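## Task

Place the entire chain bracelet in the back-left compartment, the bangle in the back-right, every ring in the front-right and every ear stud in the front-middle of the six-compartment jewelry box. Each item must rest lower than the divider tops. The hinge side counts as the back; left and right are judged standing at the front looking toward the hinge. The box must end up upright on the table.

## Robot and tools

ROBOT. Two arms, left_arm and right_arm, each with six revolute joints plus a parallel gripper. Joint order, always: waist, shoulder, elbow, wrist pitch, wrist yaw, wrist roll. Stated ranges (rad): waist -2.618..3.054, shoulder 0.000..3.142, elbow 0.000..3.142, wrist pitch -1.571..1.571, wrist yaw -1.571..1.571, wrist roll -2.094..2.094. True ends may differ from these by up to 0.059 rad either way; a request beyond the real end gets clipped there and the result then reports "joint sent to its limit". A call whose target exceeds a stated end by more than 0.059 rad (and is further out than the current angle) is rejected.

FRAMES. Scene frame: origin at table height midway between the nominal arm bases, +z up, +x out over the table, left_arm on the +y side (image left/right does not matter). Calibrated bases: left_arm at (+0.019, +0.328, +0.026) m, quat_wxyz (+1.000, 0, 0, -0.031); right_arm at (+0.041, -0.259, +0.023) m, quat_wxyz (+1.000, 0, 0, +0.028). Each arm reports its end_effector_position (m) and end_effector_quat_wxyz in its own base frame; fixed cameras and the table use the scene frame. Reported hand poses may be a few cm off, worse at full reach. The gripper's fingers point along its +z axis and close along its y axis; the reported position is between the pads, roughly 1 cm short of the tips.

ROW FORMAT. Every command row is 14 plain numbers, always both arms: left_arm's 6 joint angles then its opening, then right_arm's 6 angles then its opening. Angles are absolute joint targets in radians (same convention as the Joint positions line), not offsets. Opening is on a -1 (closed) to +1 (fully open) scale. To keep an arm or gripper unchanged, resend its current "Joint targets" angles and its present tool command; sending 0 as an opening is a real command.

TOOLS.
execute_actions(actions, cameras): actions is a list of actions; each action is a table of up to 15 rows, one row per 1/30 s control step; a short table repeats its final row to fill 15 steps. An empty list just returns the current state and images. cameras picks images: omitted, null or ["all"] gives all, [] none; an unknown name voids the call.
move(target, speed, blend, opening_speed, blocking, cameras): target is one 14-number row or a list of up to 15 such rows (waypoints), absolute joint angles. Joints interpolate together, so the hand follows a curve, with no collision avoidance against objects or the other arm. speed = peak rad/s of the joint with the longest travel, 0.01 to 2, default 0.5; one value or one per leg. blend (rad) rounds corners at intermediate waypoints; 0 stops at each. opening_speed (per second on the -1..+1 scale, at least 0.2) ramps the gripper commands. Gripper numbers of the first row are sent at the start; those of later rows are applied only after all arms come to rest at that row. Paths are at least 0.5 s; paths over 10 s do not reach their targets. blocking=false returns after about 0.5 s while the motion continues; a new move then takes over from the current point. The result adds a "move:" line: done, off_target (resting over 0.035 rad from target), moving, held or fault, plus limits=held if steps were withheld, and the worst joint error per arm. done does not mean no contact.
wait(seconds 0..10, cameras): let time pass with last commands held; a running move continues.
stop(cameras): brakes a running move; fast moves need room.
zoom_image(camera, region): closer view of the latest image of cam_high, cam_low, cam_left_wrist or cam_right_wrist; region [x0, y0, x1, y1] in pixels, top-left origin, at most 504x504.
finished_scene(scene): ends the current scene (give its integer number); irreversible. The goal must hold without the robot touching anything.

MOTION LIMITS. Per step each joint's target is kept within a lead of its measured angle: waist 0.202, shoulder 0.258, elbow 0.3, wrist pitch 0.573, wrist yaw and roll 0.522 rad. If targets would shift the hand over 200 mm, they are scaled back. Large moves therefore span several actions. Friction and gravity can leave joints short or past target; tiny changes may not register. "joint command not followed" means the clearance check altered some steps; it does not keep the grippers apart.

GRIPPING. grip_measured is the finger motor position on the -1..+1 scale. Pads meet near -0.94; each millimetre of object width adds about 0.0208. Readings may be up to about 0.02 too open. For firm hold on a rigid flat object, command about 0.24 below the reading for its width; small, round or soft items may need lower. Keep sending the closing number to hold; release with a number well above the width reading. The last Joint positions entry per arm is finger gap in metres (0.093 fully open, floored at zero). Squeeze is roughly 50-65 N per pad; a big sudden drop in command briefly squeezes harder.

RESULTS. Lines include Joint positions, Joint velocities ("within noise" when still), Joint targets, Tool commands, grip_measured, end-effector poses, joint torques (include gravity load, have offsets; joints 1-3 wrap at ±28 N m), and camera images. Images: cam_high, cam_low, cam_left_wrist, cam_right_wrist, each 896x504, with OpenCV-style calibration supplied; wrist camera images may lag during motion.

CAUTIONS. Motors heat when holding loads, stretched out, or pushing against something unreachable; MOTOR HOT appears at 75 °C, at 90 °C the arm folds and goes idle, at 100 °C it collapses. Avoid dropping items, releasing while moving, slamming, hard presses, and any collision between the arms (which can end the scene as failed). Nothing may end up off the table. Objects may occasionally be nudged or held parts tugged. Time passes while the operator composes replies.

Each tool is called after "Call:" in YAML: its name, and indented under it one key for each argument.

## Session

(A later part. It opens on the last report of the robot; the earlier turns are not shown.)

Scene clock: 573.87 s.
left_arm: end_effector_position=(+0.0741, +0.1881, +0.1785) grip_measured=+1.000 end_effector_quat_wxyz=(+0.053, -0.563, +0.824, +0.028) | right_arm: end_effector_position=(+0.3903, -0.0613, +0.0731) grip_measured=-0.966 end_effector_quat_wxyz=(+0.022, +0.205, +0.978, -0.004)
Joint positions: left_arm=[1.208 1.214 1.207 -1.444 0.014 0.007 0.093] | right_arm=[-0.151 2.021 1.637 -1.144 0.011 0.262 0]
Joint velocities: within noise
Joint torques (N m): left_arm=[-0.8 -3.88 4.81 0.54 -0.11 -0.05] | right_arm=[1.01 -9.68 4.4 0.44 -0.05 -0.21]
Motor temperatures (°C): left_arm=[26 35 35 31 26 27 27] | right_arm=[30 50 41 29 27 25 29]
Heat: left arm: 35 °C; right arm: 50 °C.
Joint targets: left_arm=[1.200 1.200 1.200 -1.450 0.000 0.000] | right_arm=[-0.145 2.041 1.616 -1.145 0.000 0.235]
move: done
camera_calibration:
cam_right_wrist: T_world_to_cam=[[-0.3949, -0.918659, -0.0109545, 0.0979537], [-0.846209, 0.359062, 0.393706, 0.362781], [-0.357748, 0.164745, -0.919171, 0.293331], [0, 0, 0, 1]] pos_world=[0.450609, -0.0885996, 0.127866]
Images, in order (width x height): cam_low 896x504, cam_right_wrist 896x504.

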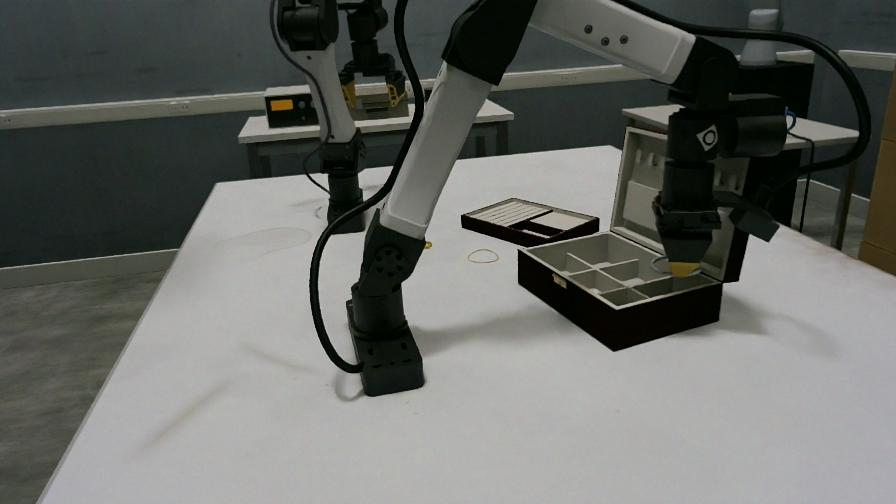

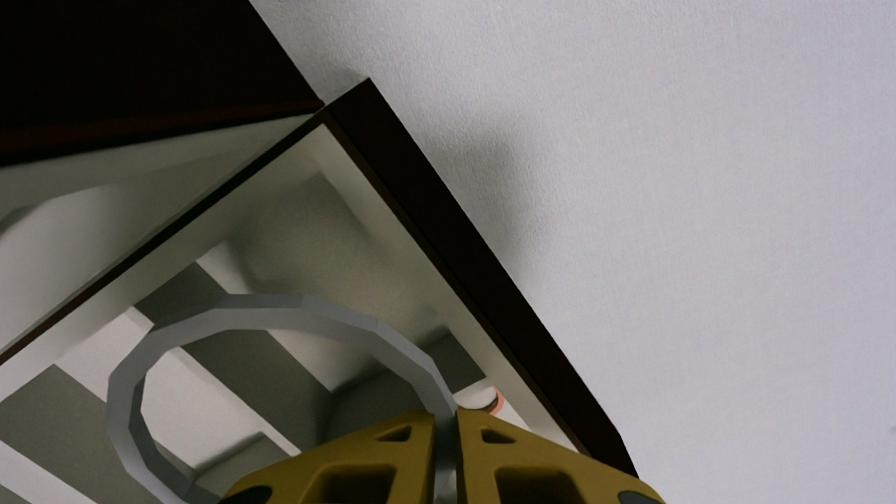

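Call:
move:
  target:
    - [1.2,1.2,1.2,-1.45,0,0,1,-0.132,2.046,1.56,-1.095,0,0.235,-1]
  speed: 0.3
  cameras: ["cam_right_wrist","cam_low"]

Scene clock: 590.77 s.
left_arm: end_effector_position=(+0.0741, +0.1881, +0.1785) grip_measured=+1.000 end_effector_quat_wxyz=(+0.053, -0.563, +0.824, +0.028) | right_arm: end_effector_position=(+0.4063, -0.0631, +0.0658) grip_measured=-0.966 end_effector_quat_wxyz=(+0.060, +0.199, +0.978, -0.004)
Joint positions: left_arm=[1.208 1.214 1.207 -1.444 0.014 0.007 0.093] | right_arm=[-0.148 2.018 1.599 -1.032 0.014 0.252 0]
Joint velocities: within noise
Joint torques (N m): left_arm=[-0.8 -3.89 4.81 0.54 -0.11 -0.05] | right_arm=[1.89 -9.03 2.81 -0.06 -0.09 -0.12]
Motor temperatures (°C): left_arm=[26 35 35 31 26 27 27] | right_arm=[30 49 40 29 27 25 29]
Heat: left arm: 35 °C; right arm: 49 °C.
Joint targets: left_arm=[1.200 1.200 1.200 -1.450 0.000 0.000] | right_arm=[-0.132 2.046 1.560 -1.095 0.000 0.235]
move: off_target (right_arm); right_arm: the wrist pitch is farthest, 0.063 rad from its target
camera_calibration:
cam_right_wrist: T_world_to_cam=[[-0.382205, -0.923719, -0.0257484, 0.0979842], [-0.877061, 0.353843, 0.324898, 0.396527], [-0.291003, 0.14676, -0.945399, 0.266173], [0, 0, 0, 1]] pos_world=[0.462686, -0.0888623, 0.125332]
Images, in order (width x height): cam_low 896x504, cam_right_wrist 896x504.

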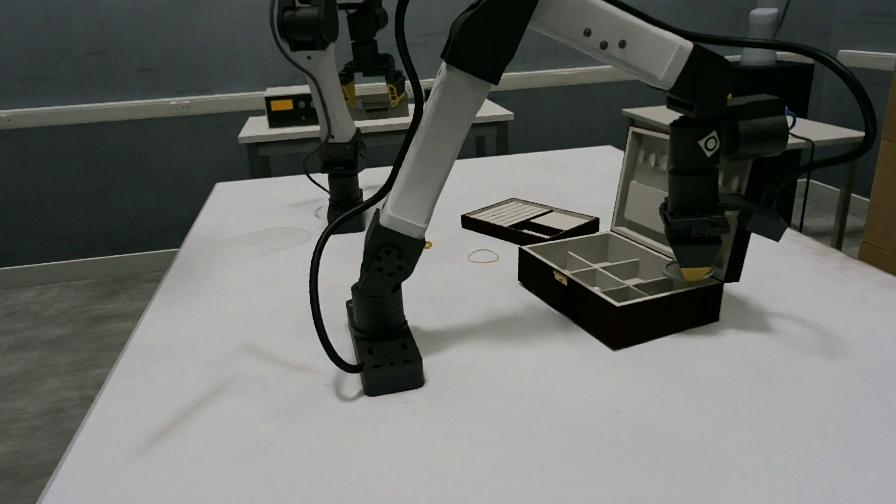

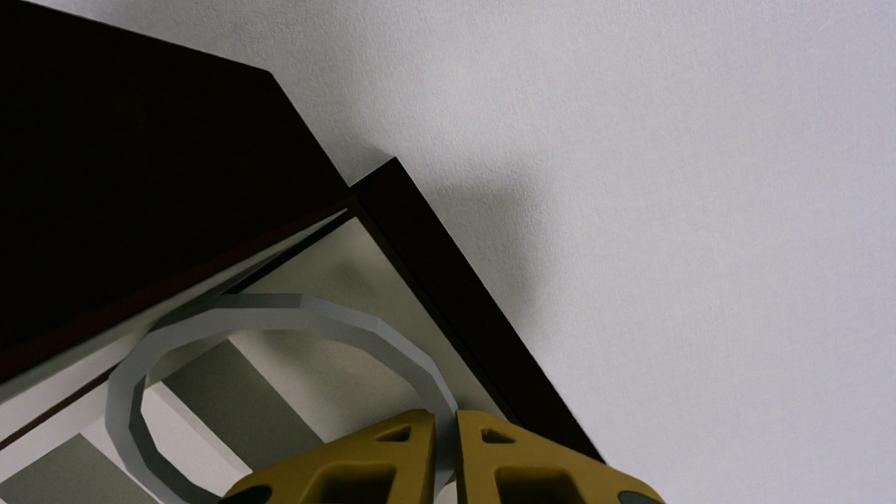

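Call:
move:
  target:
    - [1.2,1.2,1.2,-1.45,0,0,1,-0.145,1.98,1.72,-1.29,0,0.25,-1]
    - [1.2,1.2,1.2,-1.45,0,0,1,-0.1,1.85,1.66,-1.38,0,0.5,-1]
    - [1.2,1.2,1.2,-1.45,0,0,1,-0.04,1.85,1.66,-1.38,0,1.69,-1]
  speed: 0.4

Scene clock: 618.63 s.
left_arm: end_effector_position=(+0.0741, +0.1881, +0.1785) grip_measured=+1.000 end_effector_quat_wxyz=(+0.053, -0.563, +0.824, +0.028) | right_arm: end_effector_position=(+0.3501, -0.0176, +0.1297) grip_measured=-0.966 end_effector_quat_wxyz=(+0.001, +0.759, +0.651, -0.006)
Joint positions: left_arm=[1.208 1.214 1.207 -1.444 0.014 0.007 0.093] | right_arm=[-0.046 1.879 1.667 -1.365 0.009 1.677 0]
Joint velocities: within noise
Joint torques (N m): left_arm=[-0.8 -3.88 4.82 0.54 -0.11 -0.05] | right_arm=[0.98 -12.88 5.67 0.1 0 0.17]
Motor temperatures (°C): left_arm=[26 35 35 31 26 27 27] | right_arm=[30 49 39 28 27 25 29]
Heat: left arm: 35 °C; right arm: 49 °C.
Joint targets: left_arm=[1.200 1.200 1.200 -1.450 0.000 0.000] | right_arm=[-0.040 1.850 1.660 -1.380 0.000 1.690]
move: done
camera_calibration:
cam_left_wrist: T_world_to_cam=[[0.935889, -0.352025, 0.0137667, -0.00550323], [-0.342056, -0.898647, 0.274648, 0.187379], [-0.0843116, -0.261749, -0.961446, 0.307833], [0, 0, 0, 1]] pos_world=[0.0951986, 0.247026, 0.244578]
cam_right_wrist: T_world_to_cam=[[-0.989451, 0.144804, -0.00422857, 0.348833], [0.129243, 0.895556, 0.425764, -0.0454026], [0.0654391, 0.420726, -0.904824, 0.178248], [0, 0, 0, 1]] pos_world=[0.339357, -0.0848452, 0.182089]

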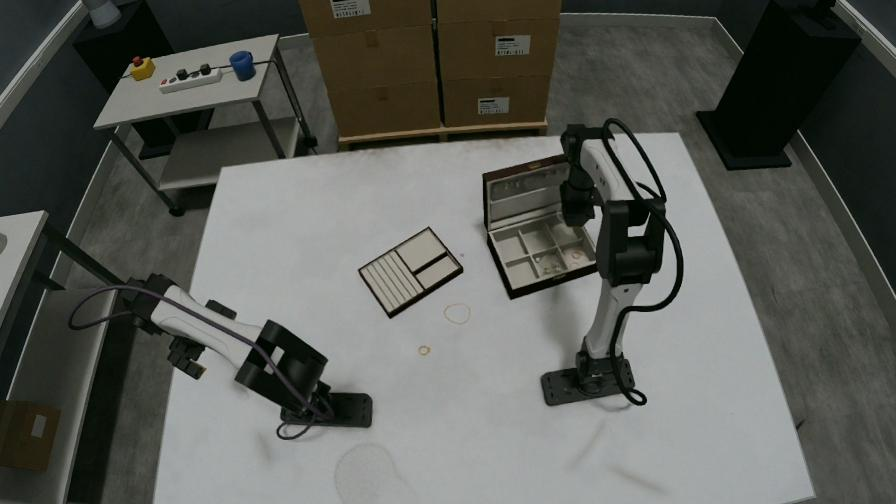

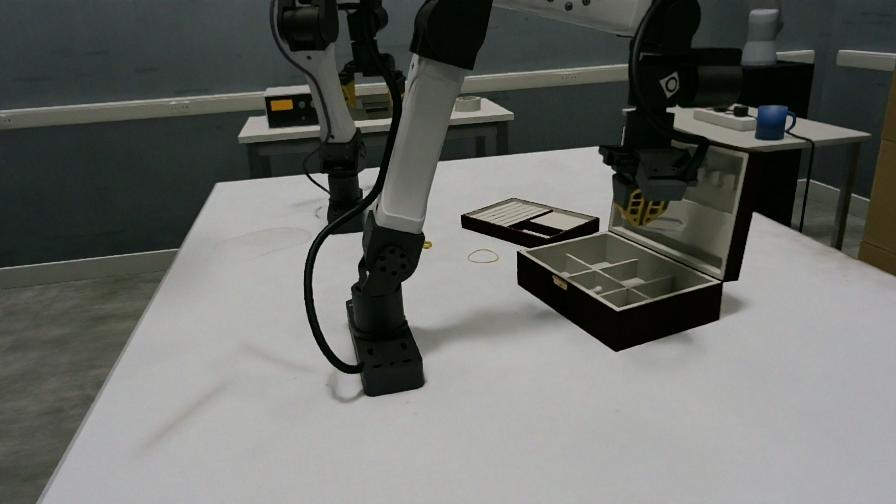

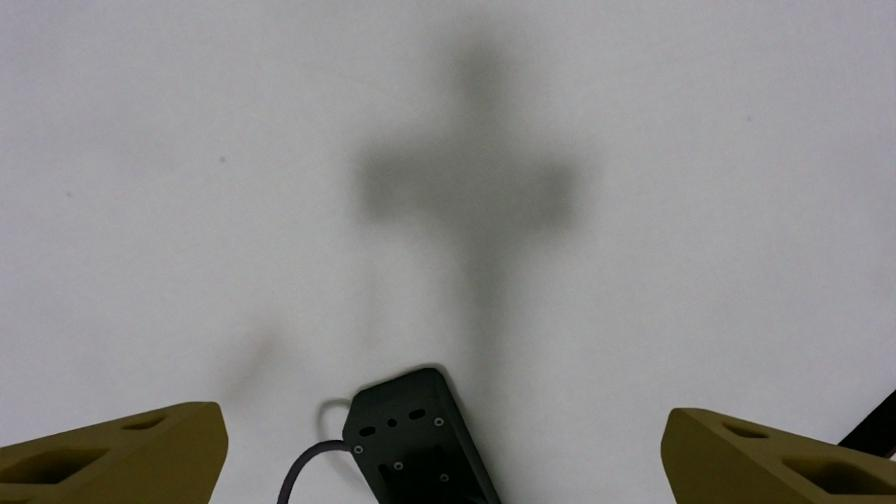

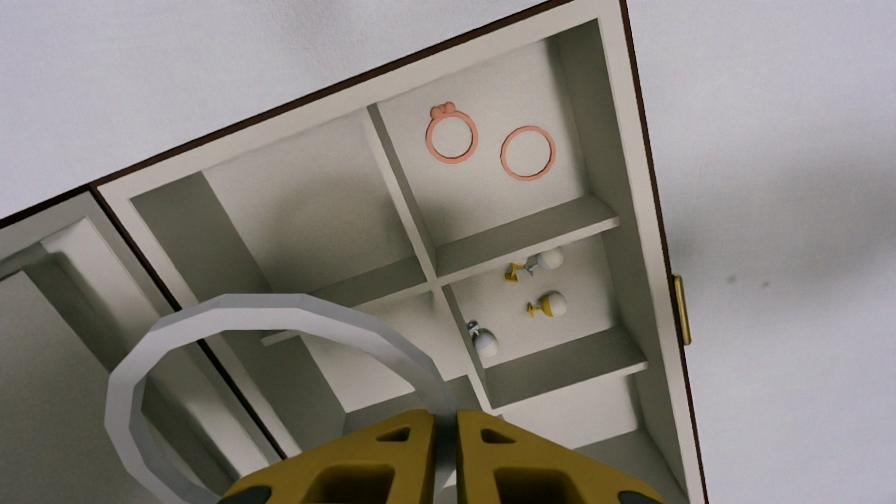

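Call:
move:
  target:
    - [1.2,1.2,1.2,-1.45,0,0,1,-0.028,2.009,1.592,-1.154,0,1.67,-1]
  speed: 0.4
  cameras: ["cam_right_wrist","cam_low"]

Scene clock: 638.20 s.
left_arm: end_effector_position=(+0.0741, +0.1881, +0.1785) grip_measured=+1.000 end_effector_quat_wxyz=(+0.053, -0.563, +0.824, +0.028) | right_arm: end_effector_position=(+0.3818, -0.0144, +0.0769) grip_measured=-0.966 end_effector_quat_wxyz=(+0.011, +0.755, +0.655, +0.006)
Joint positions: left_arm=[1.208 1.214 1.207 -1.444 0.014 0.007 0.093] | right_arm=[-0.034 1.987 1.605 -1.166 0.007 1.678 0]
Joint velocities: within noise
Joint torques (N m): left_arm=[-0.81 -3.86 4.81 0.54 -0.11 -0.05] | right_arm=[1.01 -9.03 5.08 0.4 0.01 -0.03]
Motor temperatures (°C): left_arm=[26 35 35 31 26 27 27] | right_arm=[30 54 39 28 27 25 29]
Heat: left arm: 35 °C; right arm: 54 °C.
Joint targets: left_arm=[1.200 1.200 1.200 -1.450 0.000 0.000] | right_arm=[-0.028 2.009 1.592 -1.154 0.000 1.670]
move: done
camera_calibration:
cam_right_wrist: T_world_to_cam=[[-0.990366, 0.134228, -0.0340236, 0.381966], [0.106737, 0.896517, 0.429958, -0.0216646], [0.0882153, 0.422184, -0.902208, 0.118211], [0, 0, 0, 1]] pos_world=[0.37017, -0.0817548, 0.128962]
Images, in order (width x height): cam_low 896x504, cam_right_wrist 896x504.

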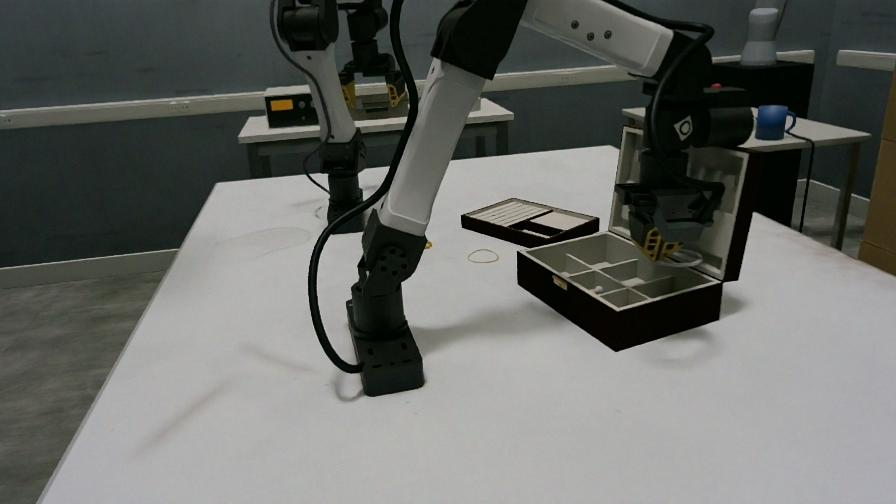

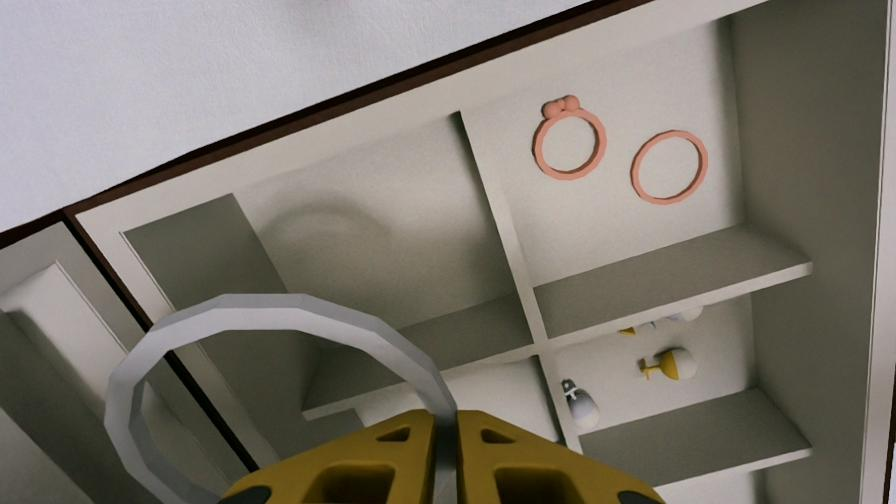

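Call:
move:
  target:
    - [1.2,1.2,1.2,-1.45,0,0,1,-0.02,2.04,1.478,-1.022,0,1.67,-1]
  speed: 0.25
  cameras: ["cam_right_wrist","cam_low"]

Call:
zoom_image:
  camera: "cam_low"
  region: [500, 110, 780, 360]

Scene clock: 660.60 s.
left_arm: end_effector_position=(+0.0741, +0.1881, +0.1785) grip_measured=+1.000 end_effector_quat_wxyz=(+0.053, -0.563, +0.824, +0.028) | right_arm: end_effector_position=(+0.4057, -0.0136, +0.0657) grip_measured=-0.966 end_effector_quat_wxyz=(+0.052, +0.752, +0.655, +0.051)
Joint positions: left_arm=[1.208 1.214 1.207 -1.444 0.014 0.007 0.093] | right_arm=[-0.031 1.974 1.531 -0.982 0.007 1.678 0]
Joint velocities: within noise
Joint torques (N m): left_arm=[-0.81 -3.86 4.79 0.54 -0.11 -0.05] | right_arm=[1.42 -4.96 1.42 0.16 0.01 -0.03]
Motor temperatures (°C): left_arm=[26 35 35 31 26 27 27] | right_arm=[30 52 39 28 26 25 29]
Heat: left arm: 35 °C; right arm: 52 °C.
Joint targets: left_arm=[1.200 1.200 1.200 -1.450 0.000 0.000] | right_arm=[-0.020 2.040 1.478 -1.022 0.000 1.670]
move: off_target (right_arm); right_arm: the shoulder is farthest, 0.066 rad from its target
camera_calibration:
cam_right_wrist: T_world_to_cam=[[-0.979215, 0.130093, -0.155607, 0.408594], [0.0500886, 0.898544, 0.436016, 0.00255639], [0.196542, 0.419159, -0.886384, 0.0606611], [0, 0, 0, 1]] pos_world=[0.388051, -0.080879, 0.116234]
Images, in order (width x height): cam_low 896x504, cam_right_wrist 896x504.

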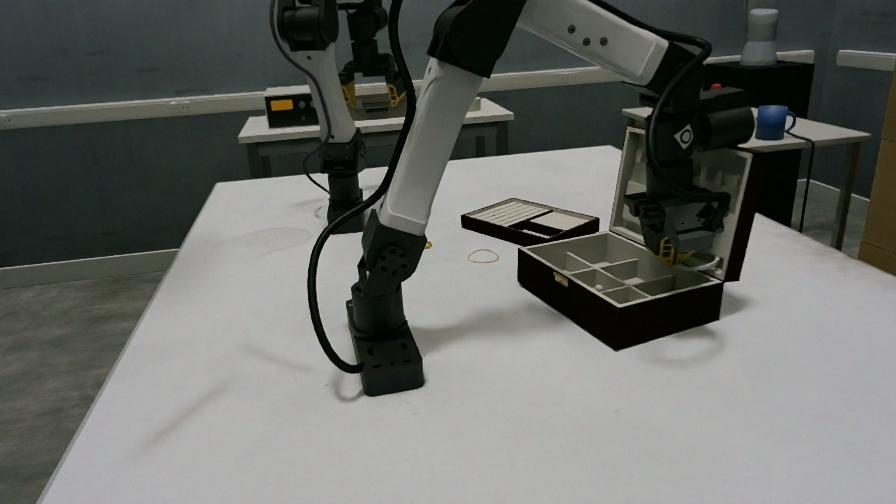

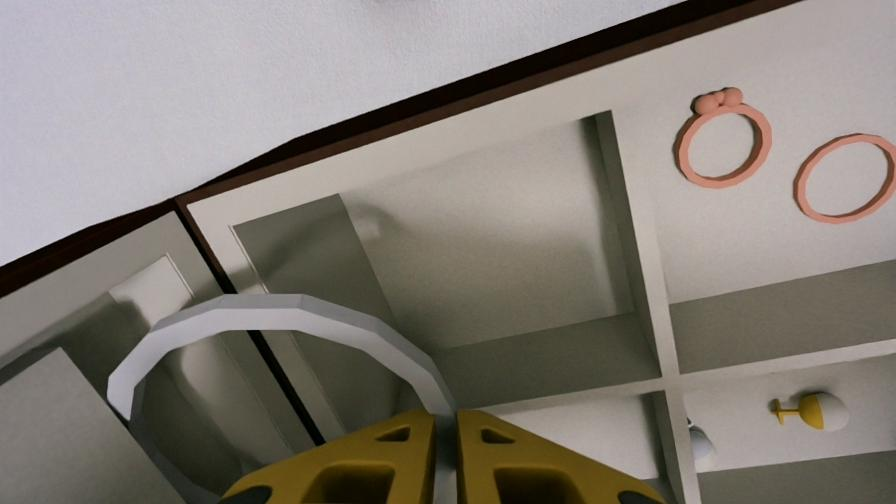

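Scaled by 1.800 from the camera's 896x504 image, which has a finer 1280x720 frame.

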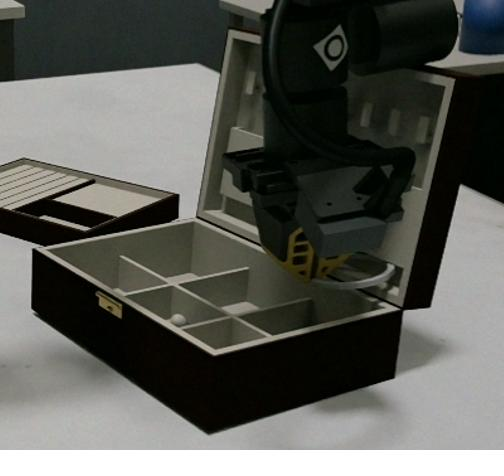

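Call:
move:
  target:
    - [1.2,1.2,1.2,-1.45,0,0,1,-0.03,1.93,1.65,-1.29,0,1.67,-1]
    - [1.2,1.2,1.2,-1.45,0,0,1,-0.03,1.83,1.66,-1.4,0,1.67,-1]
    - [1.2,1.2,1.2,-1.45,0,0,1,-0.03,1.603,1.034,-0.53,0,1.67,-1]
  speed: 0.4
  blend: 0.03
  cameras: ["cam_high","cam_right_wrist","cam_low"]

Scene clock: 703.93 s.
left_arm: end_effector_position=(+0.0741, +0.1881, +0.1785) grip_measured=+1.000 end_effector_quat_wxyz=(+0.053, -0.563, +0.824, +0.028) | right_arm: end_effector_position=(+0.3738, -0.0126, +0.0696) grip_measured=-0.966 end_effector_quat_wxyz=(+0.147, +0.737, +0.641, +0.154)
Joint positions: left_arm=[1.208 1.214 1.207 -1.444 0.014 0.007 0.093] | right_arm=[-0.031 1.633 1.041 -0.55 0.007 1.678 0]
Joint velocities: within noise
Joint torques (N m): left_arm=[-0.81 -3.88 4.81 0.54 -0.1 -0.05] | right_arm=[0.54 -10.86 6.12 1.33 0.01 -0.05]
Motor temperatures (°C): left_arm=[26 35 35 31 26 27 27] | right_arm=[30 45 37 28 26 25 29]
Heat: left arm: 35 °C; right arm: 45 °C.
Joint targets: left_arm=[1.200 1.200 1.200 -1.450 0.000 0.000] | right_arm=[-0.030 1.603 1.034 -0.530 0.000 1.670]
move: done
camera_calibration:
cam_right_wrist: T_world_to_cam=[[-0.896688, 0.127572, -0.423882, 0.365572], [-0.0725295, 0.90229, 0.424984, 0.0482164], [0.43668, 0.411822, -0.79982, -0.0258646], [0, 0, 0, 1]] pos_world=[0.342595, -0.0794902, 0.113781]
Images, in order (width x height): cam_high 896x504, cam_low 896x504, cam_right_wrist 896x504.

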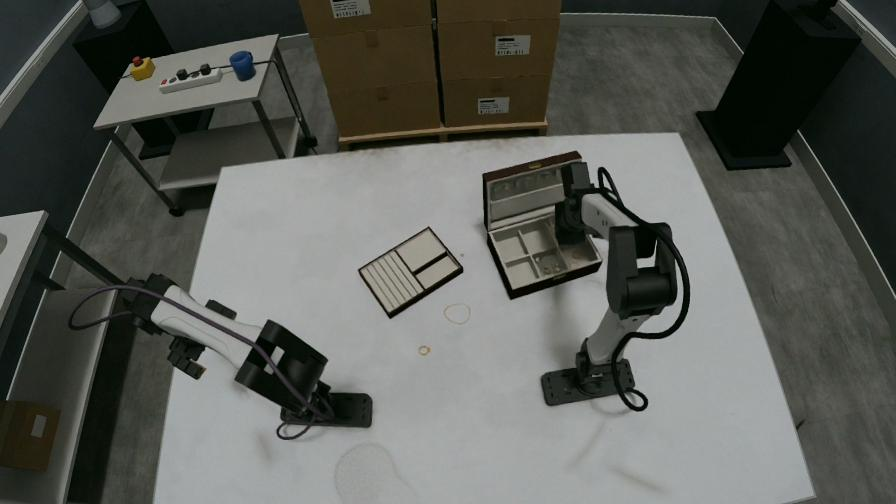

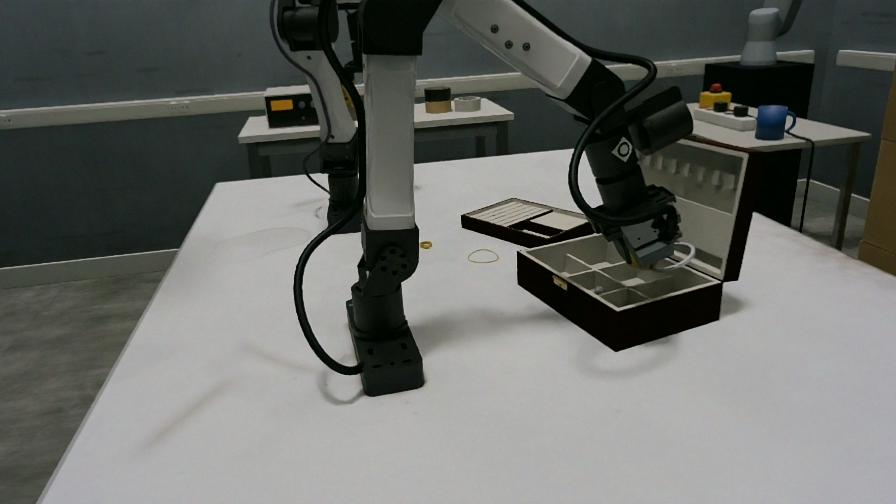

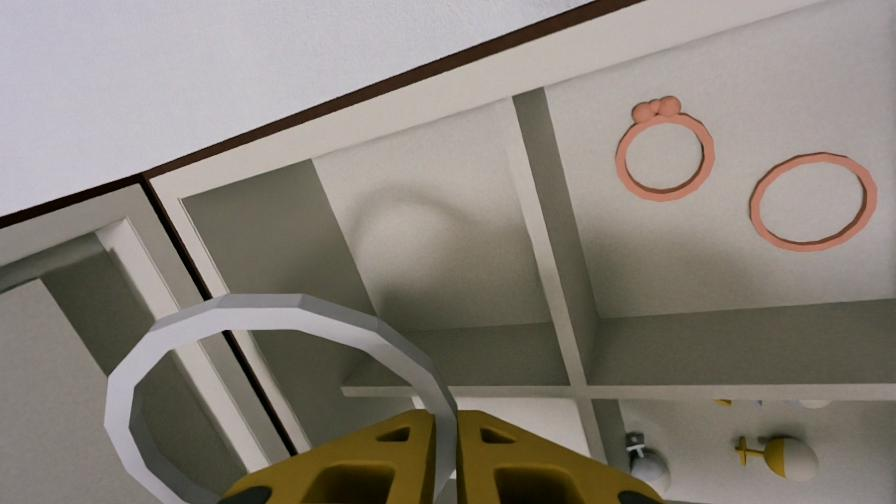

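Call:
move:
  target:
    - [1.2,1.2,1.2,-1.45,0,0,1,-0.03,1.68,0.93,-0.36,0,1.67,-1]
  speed: 0.25
  cameras: ["cam_right_wrist","cam_low"]

Call:
zoom_image:
  camera: "cam_low"
  region: [500, 110, 780, 360]

Scene clock: 721.43 s.
left_arm: end_effector_position=(+0.0741, +0.1881, +0.1785) grip_measured=+1.000 end_effector_quat_wxyz=(+0.053, -0.563, +0.824, +0.028) | right_arm: end_effector_position=(+0.3751, -0.0127, +0.0392) grip_measured=-0.966 end_effector_quat_wxyz=(+0.157, +0.735, +0.639, +0.164)
Joint positions: left_arm=[1.208 1.214 1.207 -1.444 0.014 0.007 0.093] | right_arm=[-0.031 1.67 0.936 -0.38 0.007 1.678 0]
Joint velocities: within noise
Joint torques (N m): left_arm=[-0.8 -3.86 4.82 0.54 -0.11 -0.05] | right_arm=[0.54 -7.16 5.86 1.43 0.01 -0.05]
Motor temperatures (°C): left_arm=[26 35 35 31 26 27 27] | right_arm=[30 49 38 30 26 25 29]
Heat: left arm: 35 °C; right arm: 49 °C.
Joint targets: left_arm=[1.200 1.200 1.200 -1.450 0.000 0.000] | right_arm=[-0.030 1.680 0.930 -0.360 0.000 1.670]
move: done
camera_calibration:
cam_right_wrist: T_world_to_cam=[[-0.884371, 0.127196, -0.44912, 0.350227], [-0.0844794, 0.902655, 0.421991, 0.065908], [0.459076, 0.411138, -0.787537, -0.0597022], [0, 0, 0, 1]] pos_world=[0.342706, -0.0794936, 0.0824637]
Images, in order (width x height): cam_low 896x504, cam_right_wrist 896x504.

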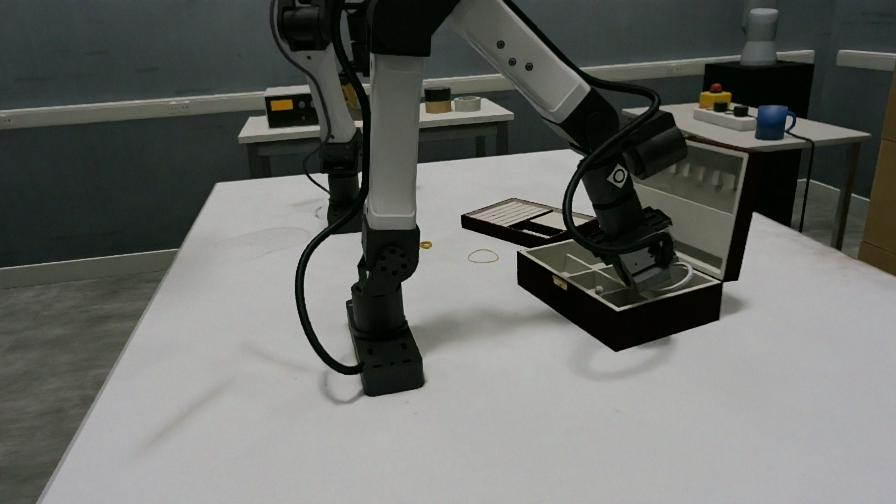

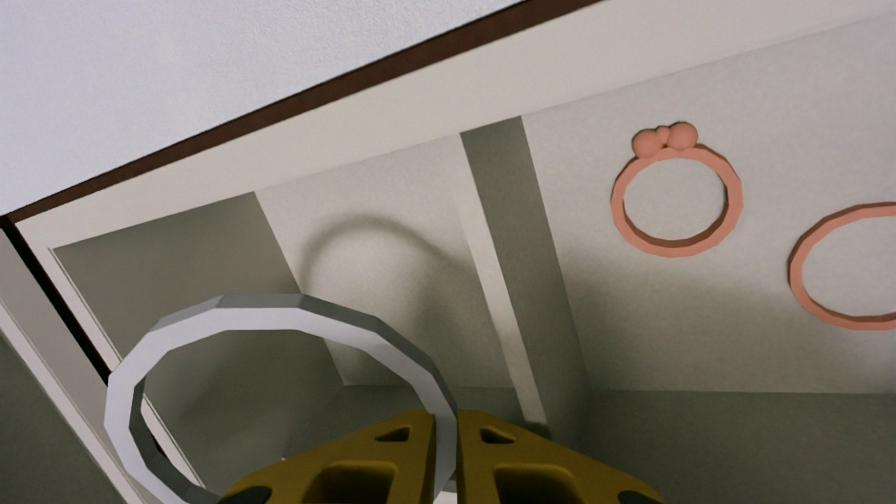

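Scaled by 1.800 from the camera's 896x504 image, which has a finer 1280x720 frame.

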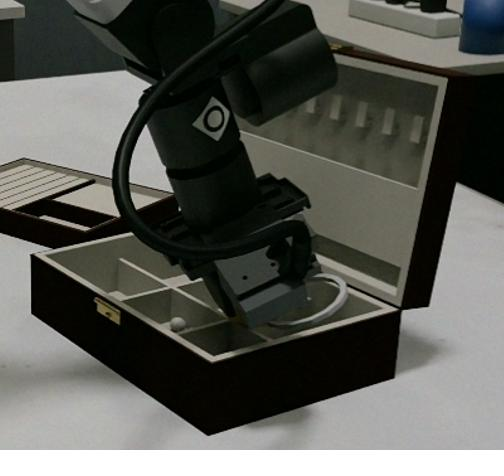

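Call:
move:
  target:
    - [1.2,1.2,1.2,-1.45,0,0,1,-0.03,1.695,0.908,-0.322,0,1.67,-1]
  speed: 0.25
  cameras: ["cam_right_wrist"]

Scene clock: 731.63 s.
left_arm: end_effector_position=(+0.0741, +0.1881, +0.1785) grip_measured=+1.000 end_effector_quat_wxyz=(+0.053, -0.563, +0.824, +0.028) | right_arm: end_effector_position=(+0.3770, -0.0127, +0.0361) grip_measured=-0.966 end_effector_quat_wxyz=(+0.162, +0.734, +0.638, +0.169)
Joint positions: left_arm=[1.208 1.214 1.207 -1.444 0.014 0.007 0.093] | right_arm=[-0.031 1.674 0.92 -0.343 0.007 1.678 0]
Joint velocities: within noise
Joint torques (N m): left_arm=[-0.81 -3.88 4.81 0.54 -0.11 -0.05] | right_arm=[0.54 -6.13 5.37 1.47 0.02 -0.06]
Motor temperatures (°C): left_arm=[26 35 35 31 26 27 27] | right_arm=[30 47 38 30 26 25 29]
Heat: left arm: 35 °C; right arm: 47 °C.
Joint targets: left_arm=[1.200 1.200 1.200 -1.450 0.000 0.000] | right_arm=[-0.030 1.695 0.908 -0.322 0.000 1.670]
move: done
camera_calibration:
cam_right_wrist: T_world_to_cam=[[-0.877418, 0.126983, -0.462615, 0.348347], [-0.0909023, 0.902852, 0.420233, 0.0699054], [0.471035, 0.410773, -0.780635, -0.067722], [0, 0, 0, 1]] pos_world=[0.3439, -0.0795301, 0.078908]
Images, in order (width x height): cam_right_wrist 896x504.

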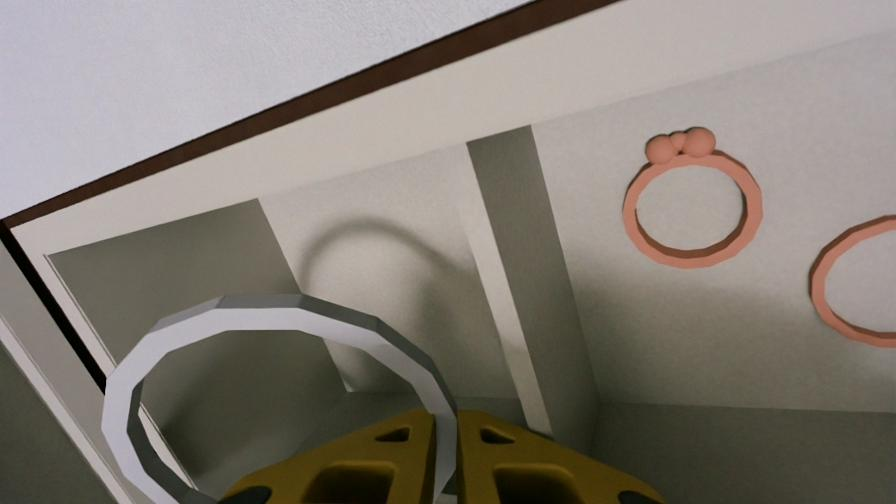

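Call:
move:
  target:
    - [1.2,1.2,1.2,-1.45,0,0,1,-0.03,1.69,0.912,-0.33,0,1.67,-0.65]
  opening_speed: 0.6
  cameras: ["cam_right_wrist","cam_low"]

Scene clock: 738.10 s.
left_arm: end_effector_position=(+0.0741, +0.1881, +0.1785) grip_measured=+1.000 end_effector_quat_wxyz=(+0.053, -0.563, +0.824, +0.028) | right_arm: end_effector_position=(+0.3804, -0.0129, +0.0372) grip_measured=-0.652 end_effector_quat_wxyz=(+0.167, +0.732, +0.637, +0.175)
Joint positions: left_arm=[1.208 1.214 1.207 -1.444 0.014 0.007 0.093] | right_arm=[-0.031 1.676 0.919 -0.326 0.007 1.678 0.014]
Joint velocities: within noise
Joint torques (N m): left_arm=[-0.8 -3.88 4.81 0.54 -0.11 -0.05] | right_arm=[0.54 -6.86 5.75 1.23 0.01 -0.06]
Motor temperatures (°C): left_arm=[26 35 35 31 26 27 27] | right_arm=[30 46 38 30 26 25 29]
Heat: left arm: 35 °C; right arm: 46 °C.
Joint targets: left_arm=[1.200 1.200 1.200 -1.450 0.000 0.000] | right_arm=[-0.030 1.690 0.912 -0.330 0.000 1.670]
move: done
camera_calibration:
cam_right_wrist: T_world_to_cam=[[-0.870441, 0.12677, -0.475669, 0.349698], [-0.0971381, 0.903042, 0.418425, 0.0722849], [0.482593, 0.41042, -0.773731, -0.0730775], [0, 0, 0, 1]] pos_world=[0.34668, -0.079615, 0.0795523]
Images, in order (width x height): cam_low 896x504, cam_right_wrist 896x504.

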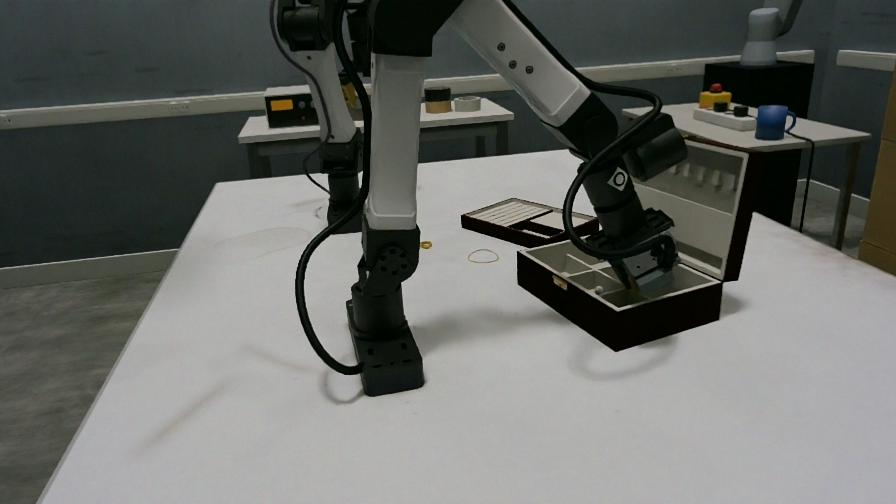

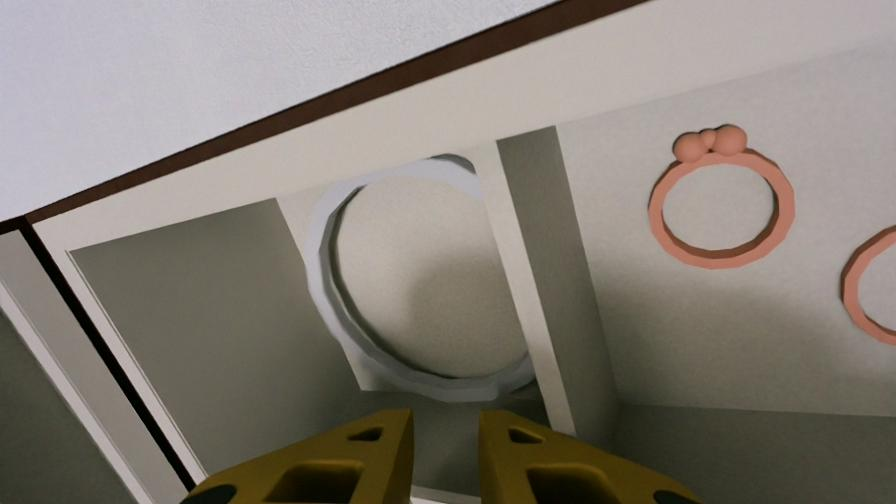

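Call:
move:
  target:
    - [1.2,1.2,1.2,-1.45,0,0,1,-0.03,1.6,1.05,-0.55,0,1.67,-0.65]
    - [1.2,1.2,1.2,-1.45,0,0,1,0.1,1.5625,1.342,-1.35,0,1.0,-0.65]
    - [1.2,1.2,1.2,-1.45,0,0,1,0.8,1.5625,1.342,-1.35,0,0,0]
  speed: 0.8
  blend: 0.08

Call:
zoom_image:
  camera: "cam_right_wrist"
  region: [250, 0, 750, 400]

Scene clock: 753.10 s.
left_arm: end_effector_position=(+0.0741, +0.1881, +0.1785) grip_measured=+1.000 end_effector_quat_wxyz=(+0.053, -0.563, +0.824, +0.028) | right_arm: end_effector_position=(+0.1887, +0.1926, +0.1297) grip_measured=-0.002 end_effector_quat_wxyz=(-0.010, -0.383, +0.924, -0.007)
Joint positions: left_arm=[1.208 1.214 1.207 -1.444 0.014 0.007 0.093] | right_arm=[0.798 1.584 1.322 -1.333 0.004 0.012 0.045]
Joint velocities: within noise
Joint torques (N m): left_arm=[-0.81 -3.86 4.79 0.54 -0.11 -0.05] | right_arm=[0.65 -9.1 8.29 0.14 -0.02 -0.07]
Motor temperatures (°C): left_arm=[26 35 35 31 26 27 27] | right_arm=[30 46 38 30 26 25 28]
Heat: left arm: 35 °C; right arm: 46 °C.
Joint targets: left_arm=[1.200 1.200 1.200 -1.450 0.000 0.000] | right_arm=[0.800 1.563 1.342 -1.350 0.000 0.000]
move: done
camera_calibration:
cam_left_wrist: T_world_to_cam=[[0.935889, -0.352025, 0.0137667, -0.00550323], [-0.342056, -0.898647, 0.274648, 0.187379], [-0.0843116, -0.261749, -0.961446, 0.307833], [0, 0, 0, 1]] pos_world=[0.0951986, 0.247026, 0.244578]
cam_right_wrist: T_world_to_cam=[[0.711895, -0.702258, -0.00631133, 0.00102856], [-0.622839, -0.635487, 0.456319, 0.220061], [-0.324464, -0.32092, -0.889794, 0.314941], [0, 0, 0, 1]] pos_world=[0.238517, 0.241639, 0.179821]

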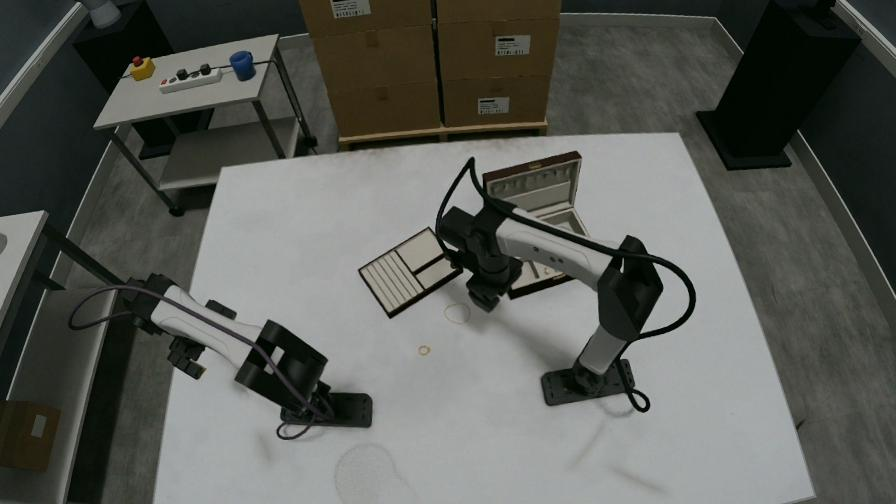

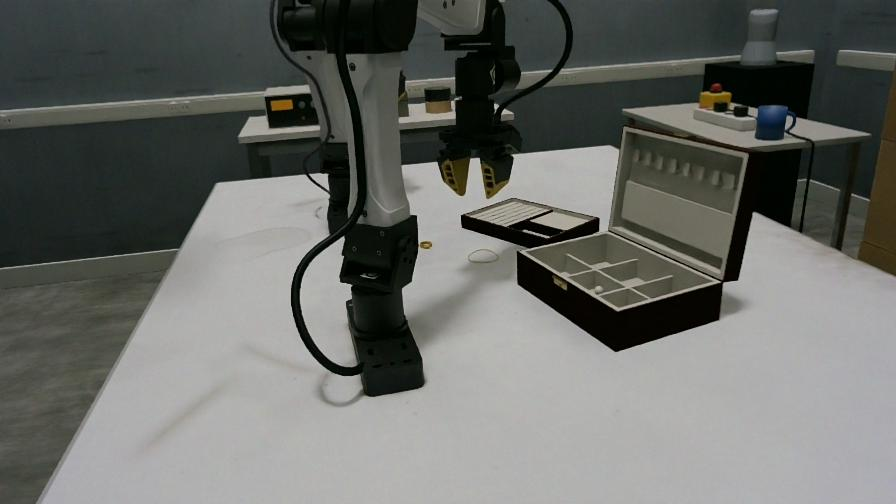

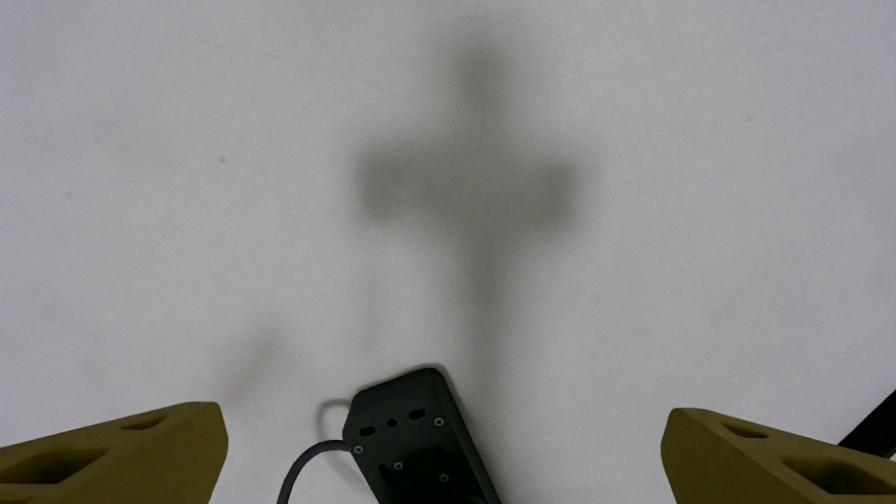

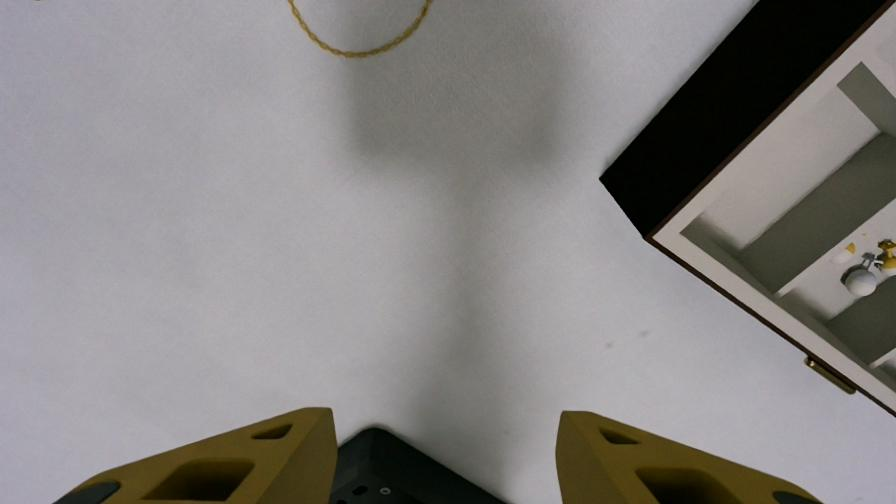

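Scaled by 1.008 from the camera's 896x504 image, which has a finer 1280x720 frame.

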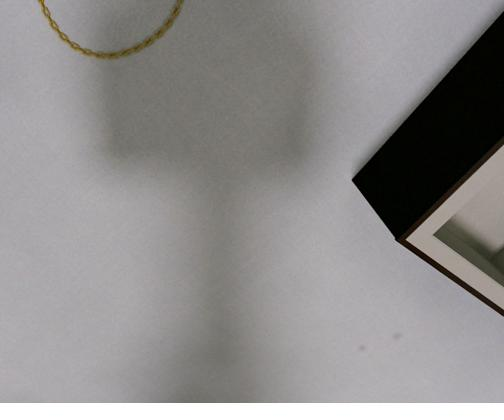

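Call:
move:
  target:
    - [1.2,1.2,1.2,-1.45,0,0,1,1.2,1.9098,1.67,-1.331,0,0,0]
  speed: 0.7
  cameras: ["cam_right_wrist"]

Scene clock: 765.67 s.
left_arm: end_effector_position=(+0.0741, +0.1881, +0.1785) grip_measured=+1.000 end_effector_quat_wxyz=(+0.053, -0.563, +0.824, +0.028) | right_arm: end_effector_position=(+0.1268, +0.3307, +0.1182) grip_measured=-0.002 end_effector_quat_wxyz=(-0.005, -0.562, +0.827, -0.005)
Joint positions: left_arm=[1.208 1.214 1.207 -1.444 0.014 0.007 0.093] | right_arm=[1.205 1.9 1.649 -1.334 0.002 0.012 0.045]
Joint velocities: within noise
Joint torques (N m): left_arm=[-0.8 -3.86 4.81 0.54 -0.1 -0.05] | right_arm=[0.01 -9.43 8.39 0.35 0.01 -0.07]
Motor temperatures (°C): left_arm=[26 35 35 31 26 27 27] | right_arm=[30 47 39 29 26 25 28]
Heat: left arm: 35 °C; right arm: 47 °C.
Joint targets: left_arm=[1.200 1.200 1.200 -1.450 0.000 0.000] | right_arm=[1.200 1.910 1.670 -1.331 0.000 0.000]
move: done
camera_calibration:
cam_right_wrist: T_world_to_cam=[[0.932158, -0.361948, -0.00866997, 0.00182916], [-0.320146, -0.835211, 0.447135, 0.3032], [-0.169081, -0.414025, -0.894424, 0.340549], [0, 0, 0, 1]] pos_world=[0.152944, 0.394894, 0.16904]
Images, in order (width x height): cam_right_wrist 896x504.

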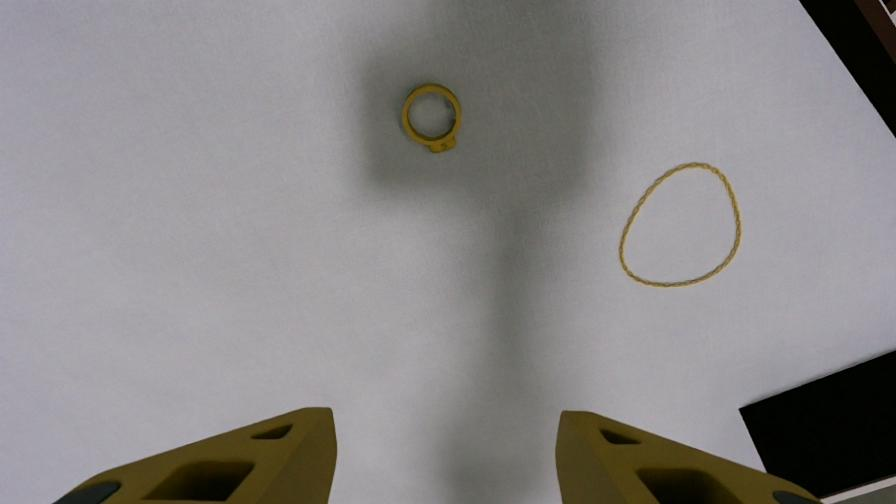

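Call:
move:
  target:
    - [1.2,1.2,1.2,-1.45,0,0,1,1.222,2.102,1.578,-1.045,0,0,0]
  speed: 0.5
  cameras: ["cam_right_wrist"]

Scene clock: 781.80 s.
left_arm: end_effector_position=(+0.0741, +0.1881, +0.1785) grip_measured=+1.000 end_effector_quat_wxyz=(+0.053, -0.563, +0.824, +0.028) | right_arm: end_effector_position=(+0.1368, +0.3696, +0.0319) grip_measured=-0.002 end_effector_quat_wxyz=(-0.001, -0.567, +0.824, -0.002)
Joint positions: left_arm=[1.208 1.214 1.207 -1.444 0.014 0.007 0.093] | right_arm=[1.217 2.094 1.582 -1.062 0.002 0.012 0.045]
Joint velocities: within noise
Joint torques (N m): left_arm=[-0.81 -3.88 4.81 0.54 -0.11 -0.05] | right_arm=[0.91 -11.22 5.79 0.51 0.01 -0.06]
Motor temperatures (°C): left_arm=[26 35 35 31 26 27 27] | right_arm=[30 46 40 29 26 25 28]
Heat: left arm: 35 °C; right arm: 46 °C.
Joint targets: left_arm=[1.200 1.200 1.200 -1.450 0.000 0.000] | right_arm=[1.222 2.102 1.578 -1.045 0.000 0.000]
move: done
camera_calibration:
cam_right_wrist: T_world_to_cam=[[0.93627, -0.351173, -0.00872114, 0.00124748], [-0.312146, -0.843095, 0.437899, 0.379588], [-0.161131, -0.407269, -0.898982, 0.27772], [0, 0, 0, 1]] pos_world=[0.162068, 0.433574, 0.0834554]
Images, in order (width x height): cam_right_wrist 896x504.

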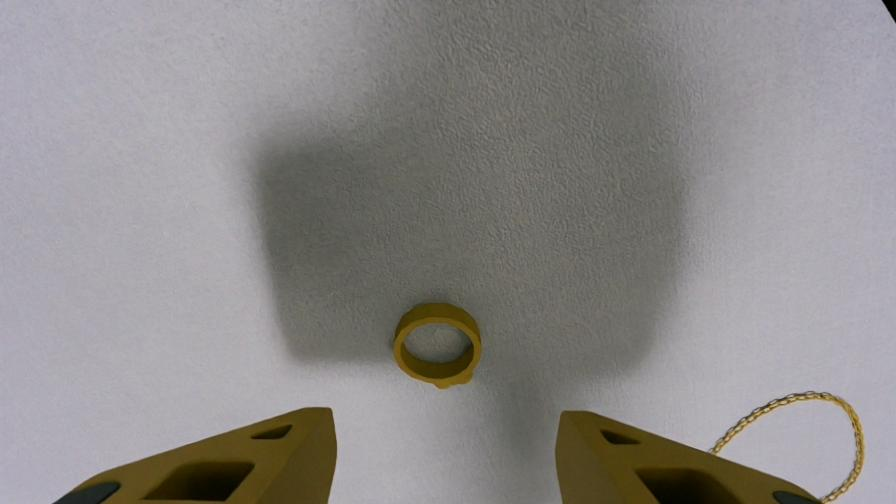

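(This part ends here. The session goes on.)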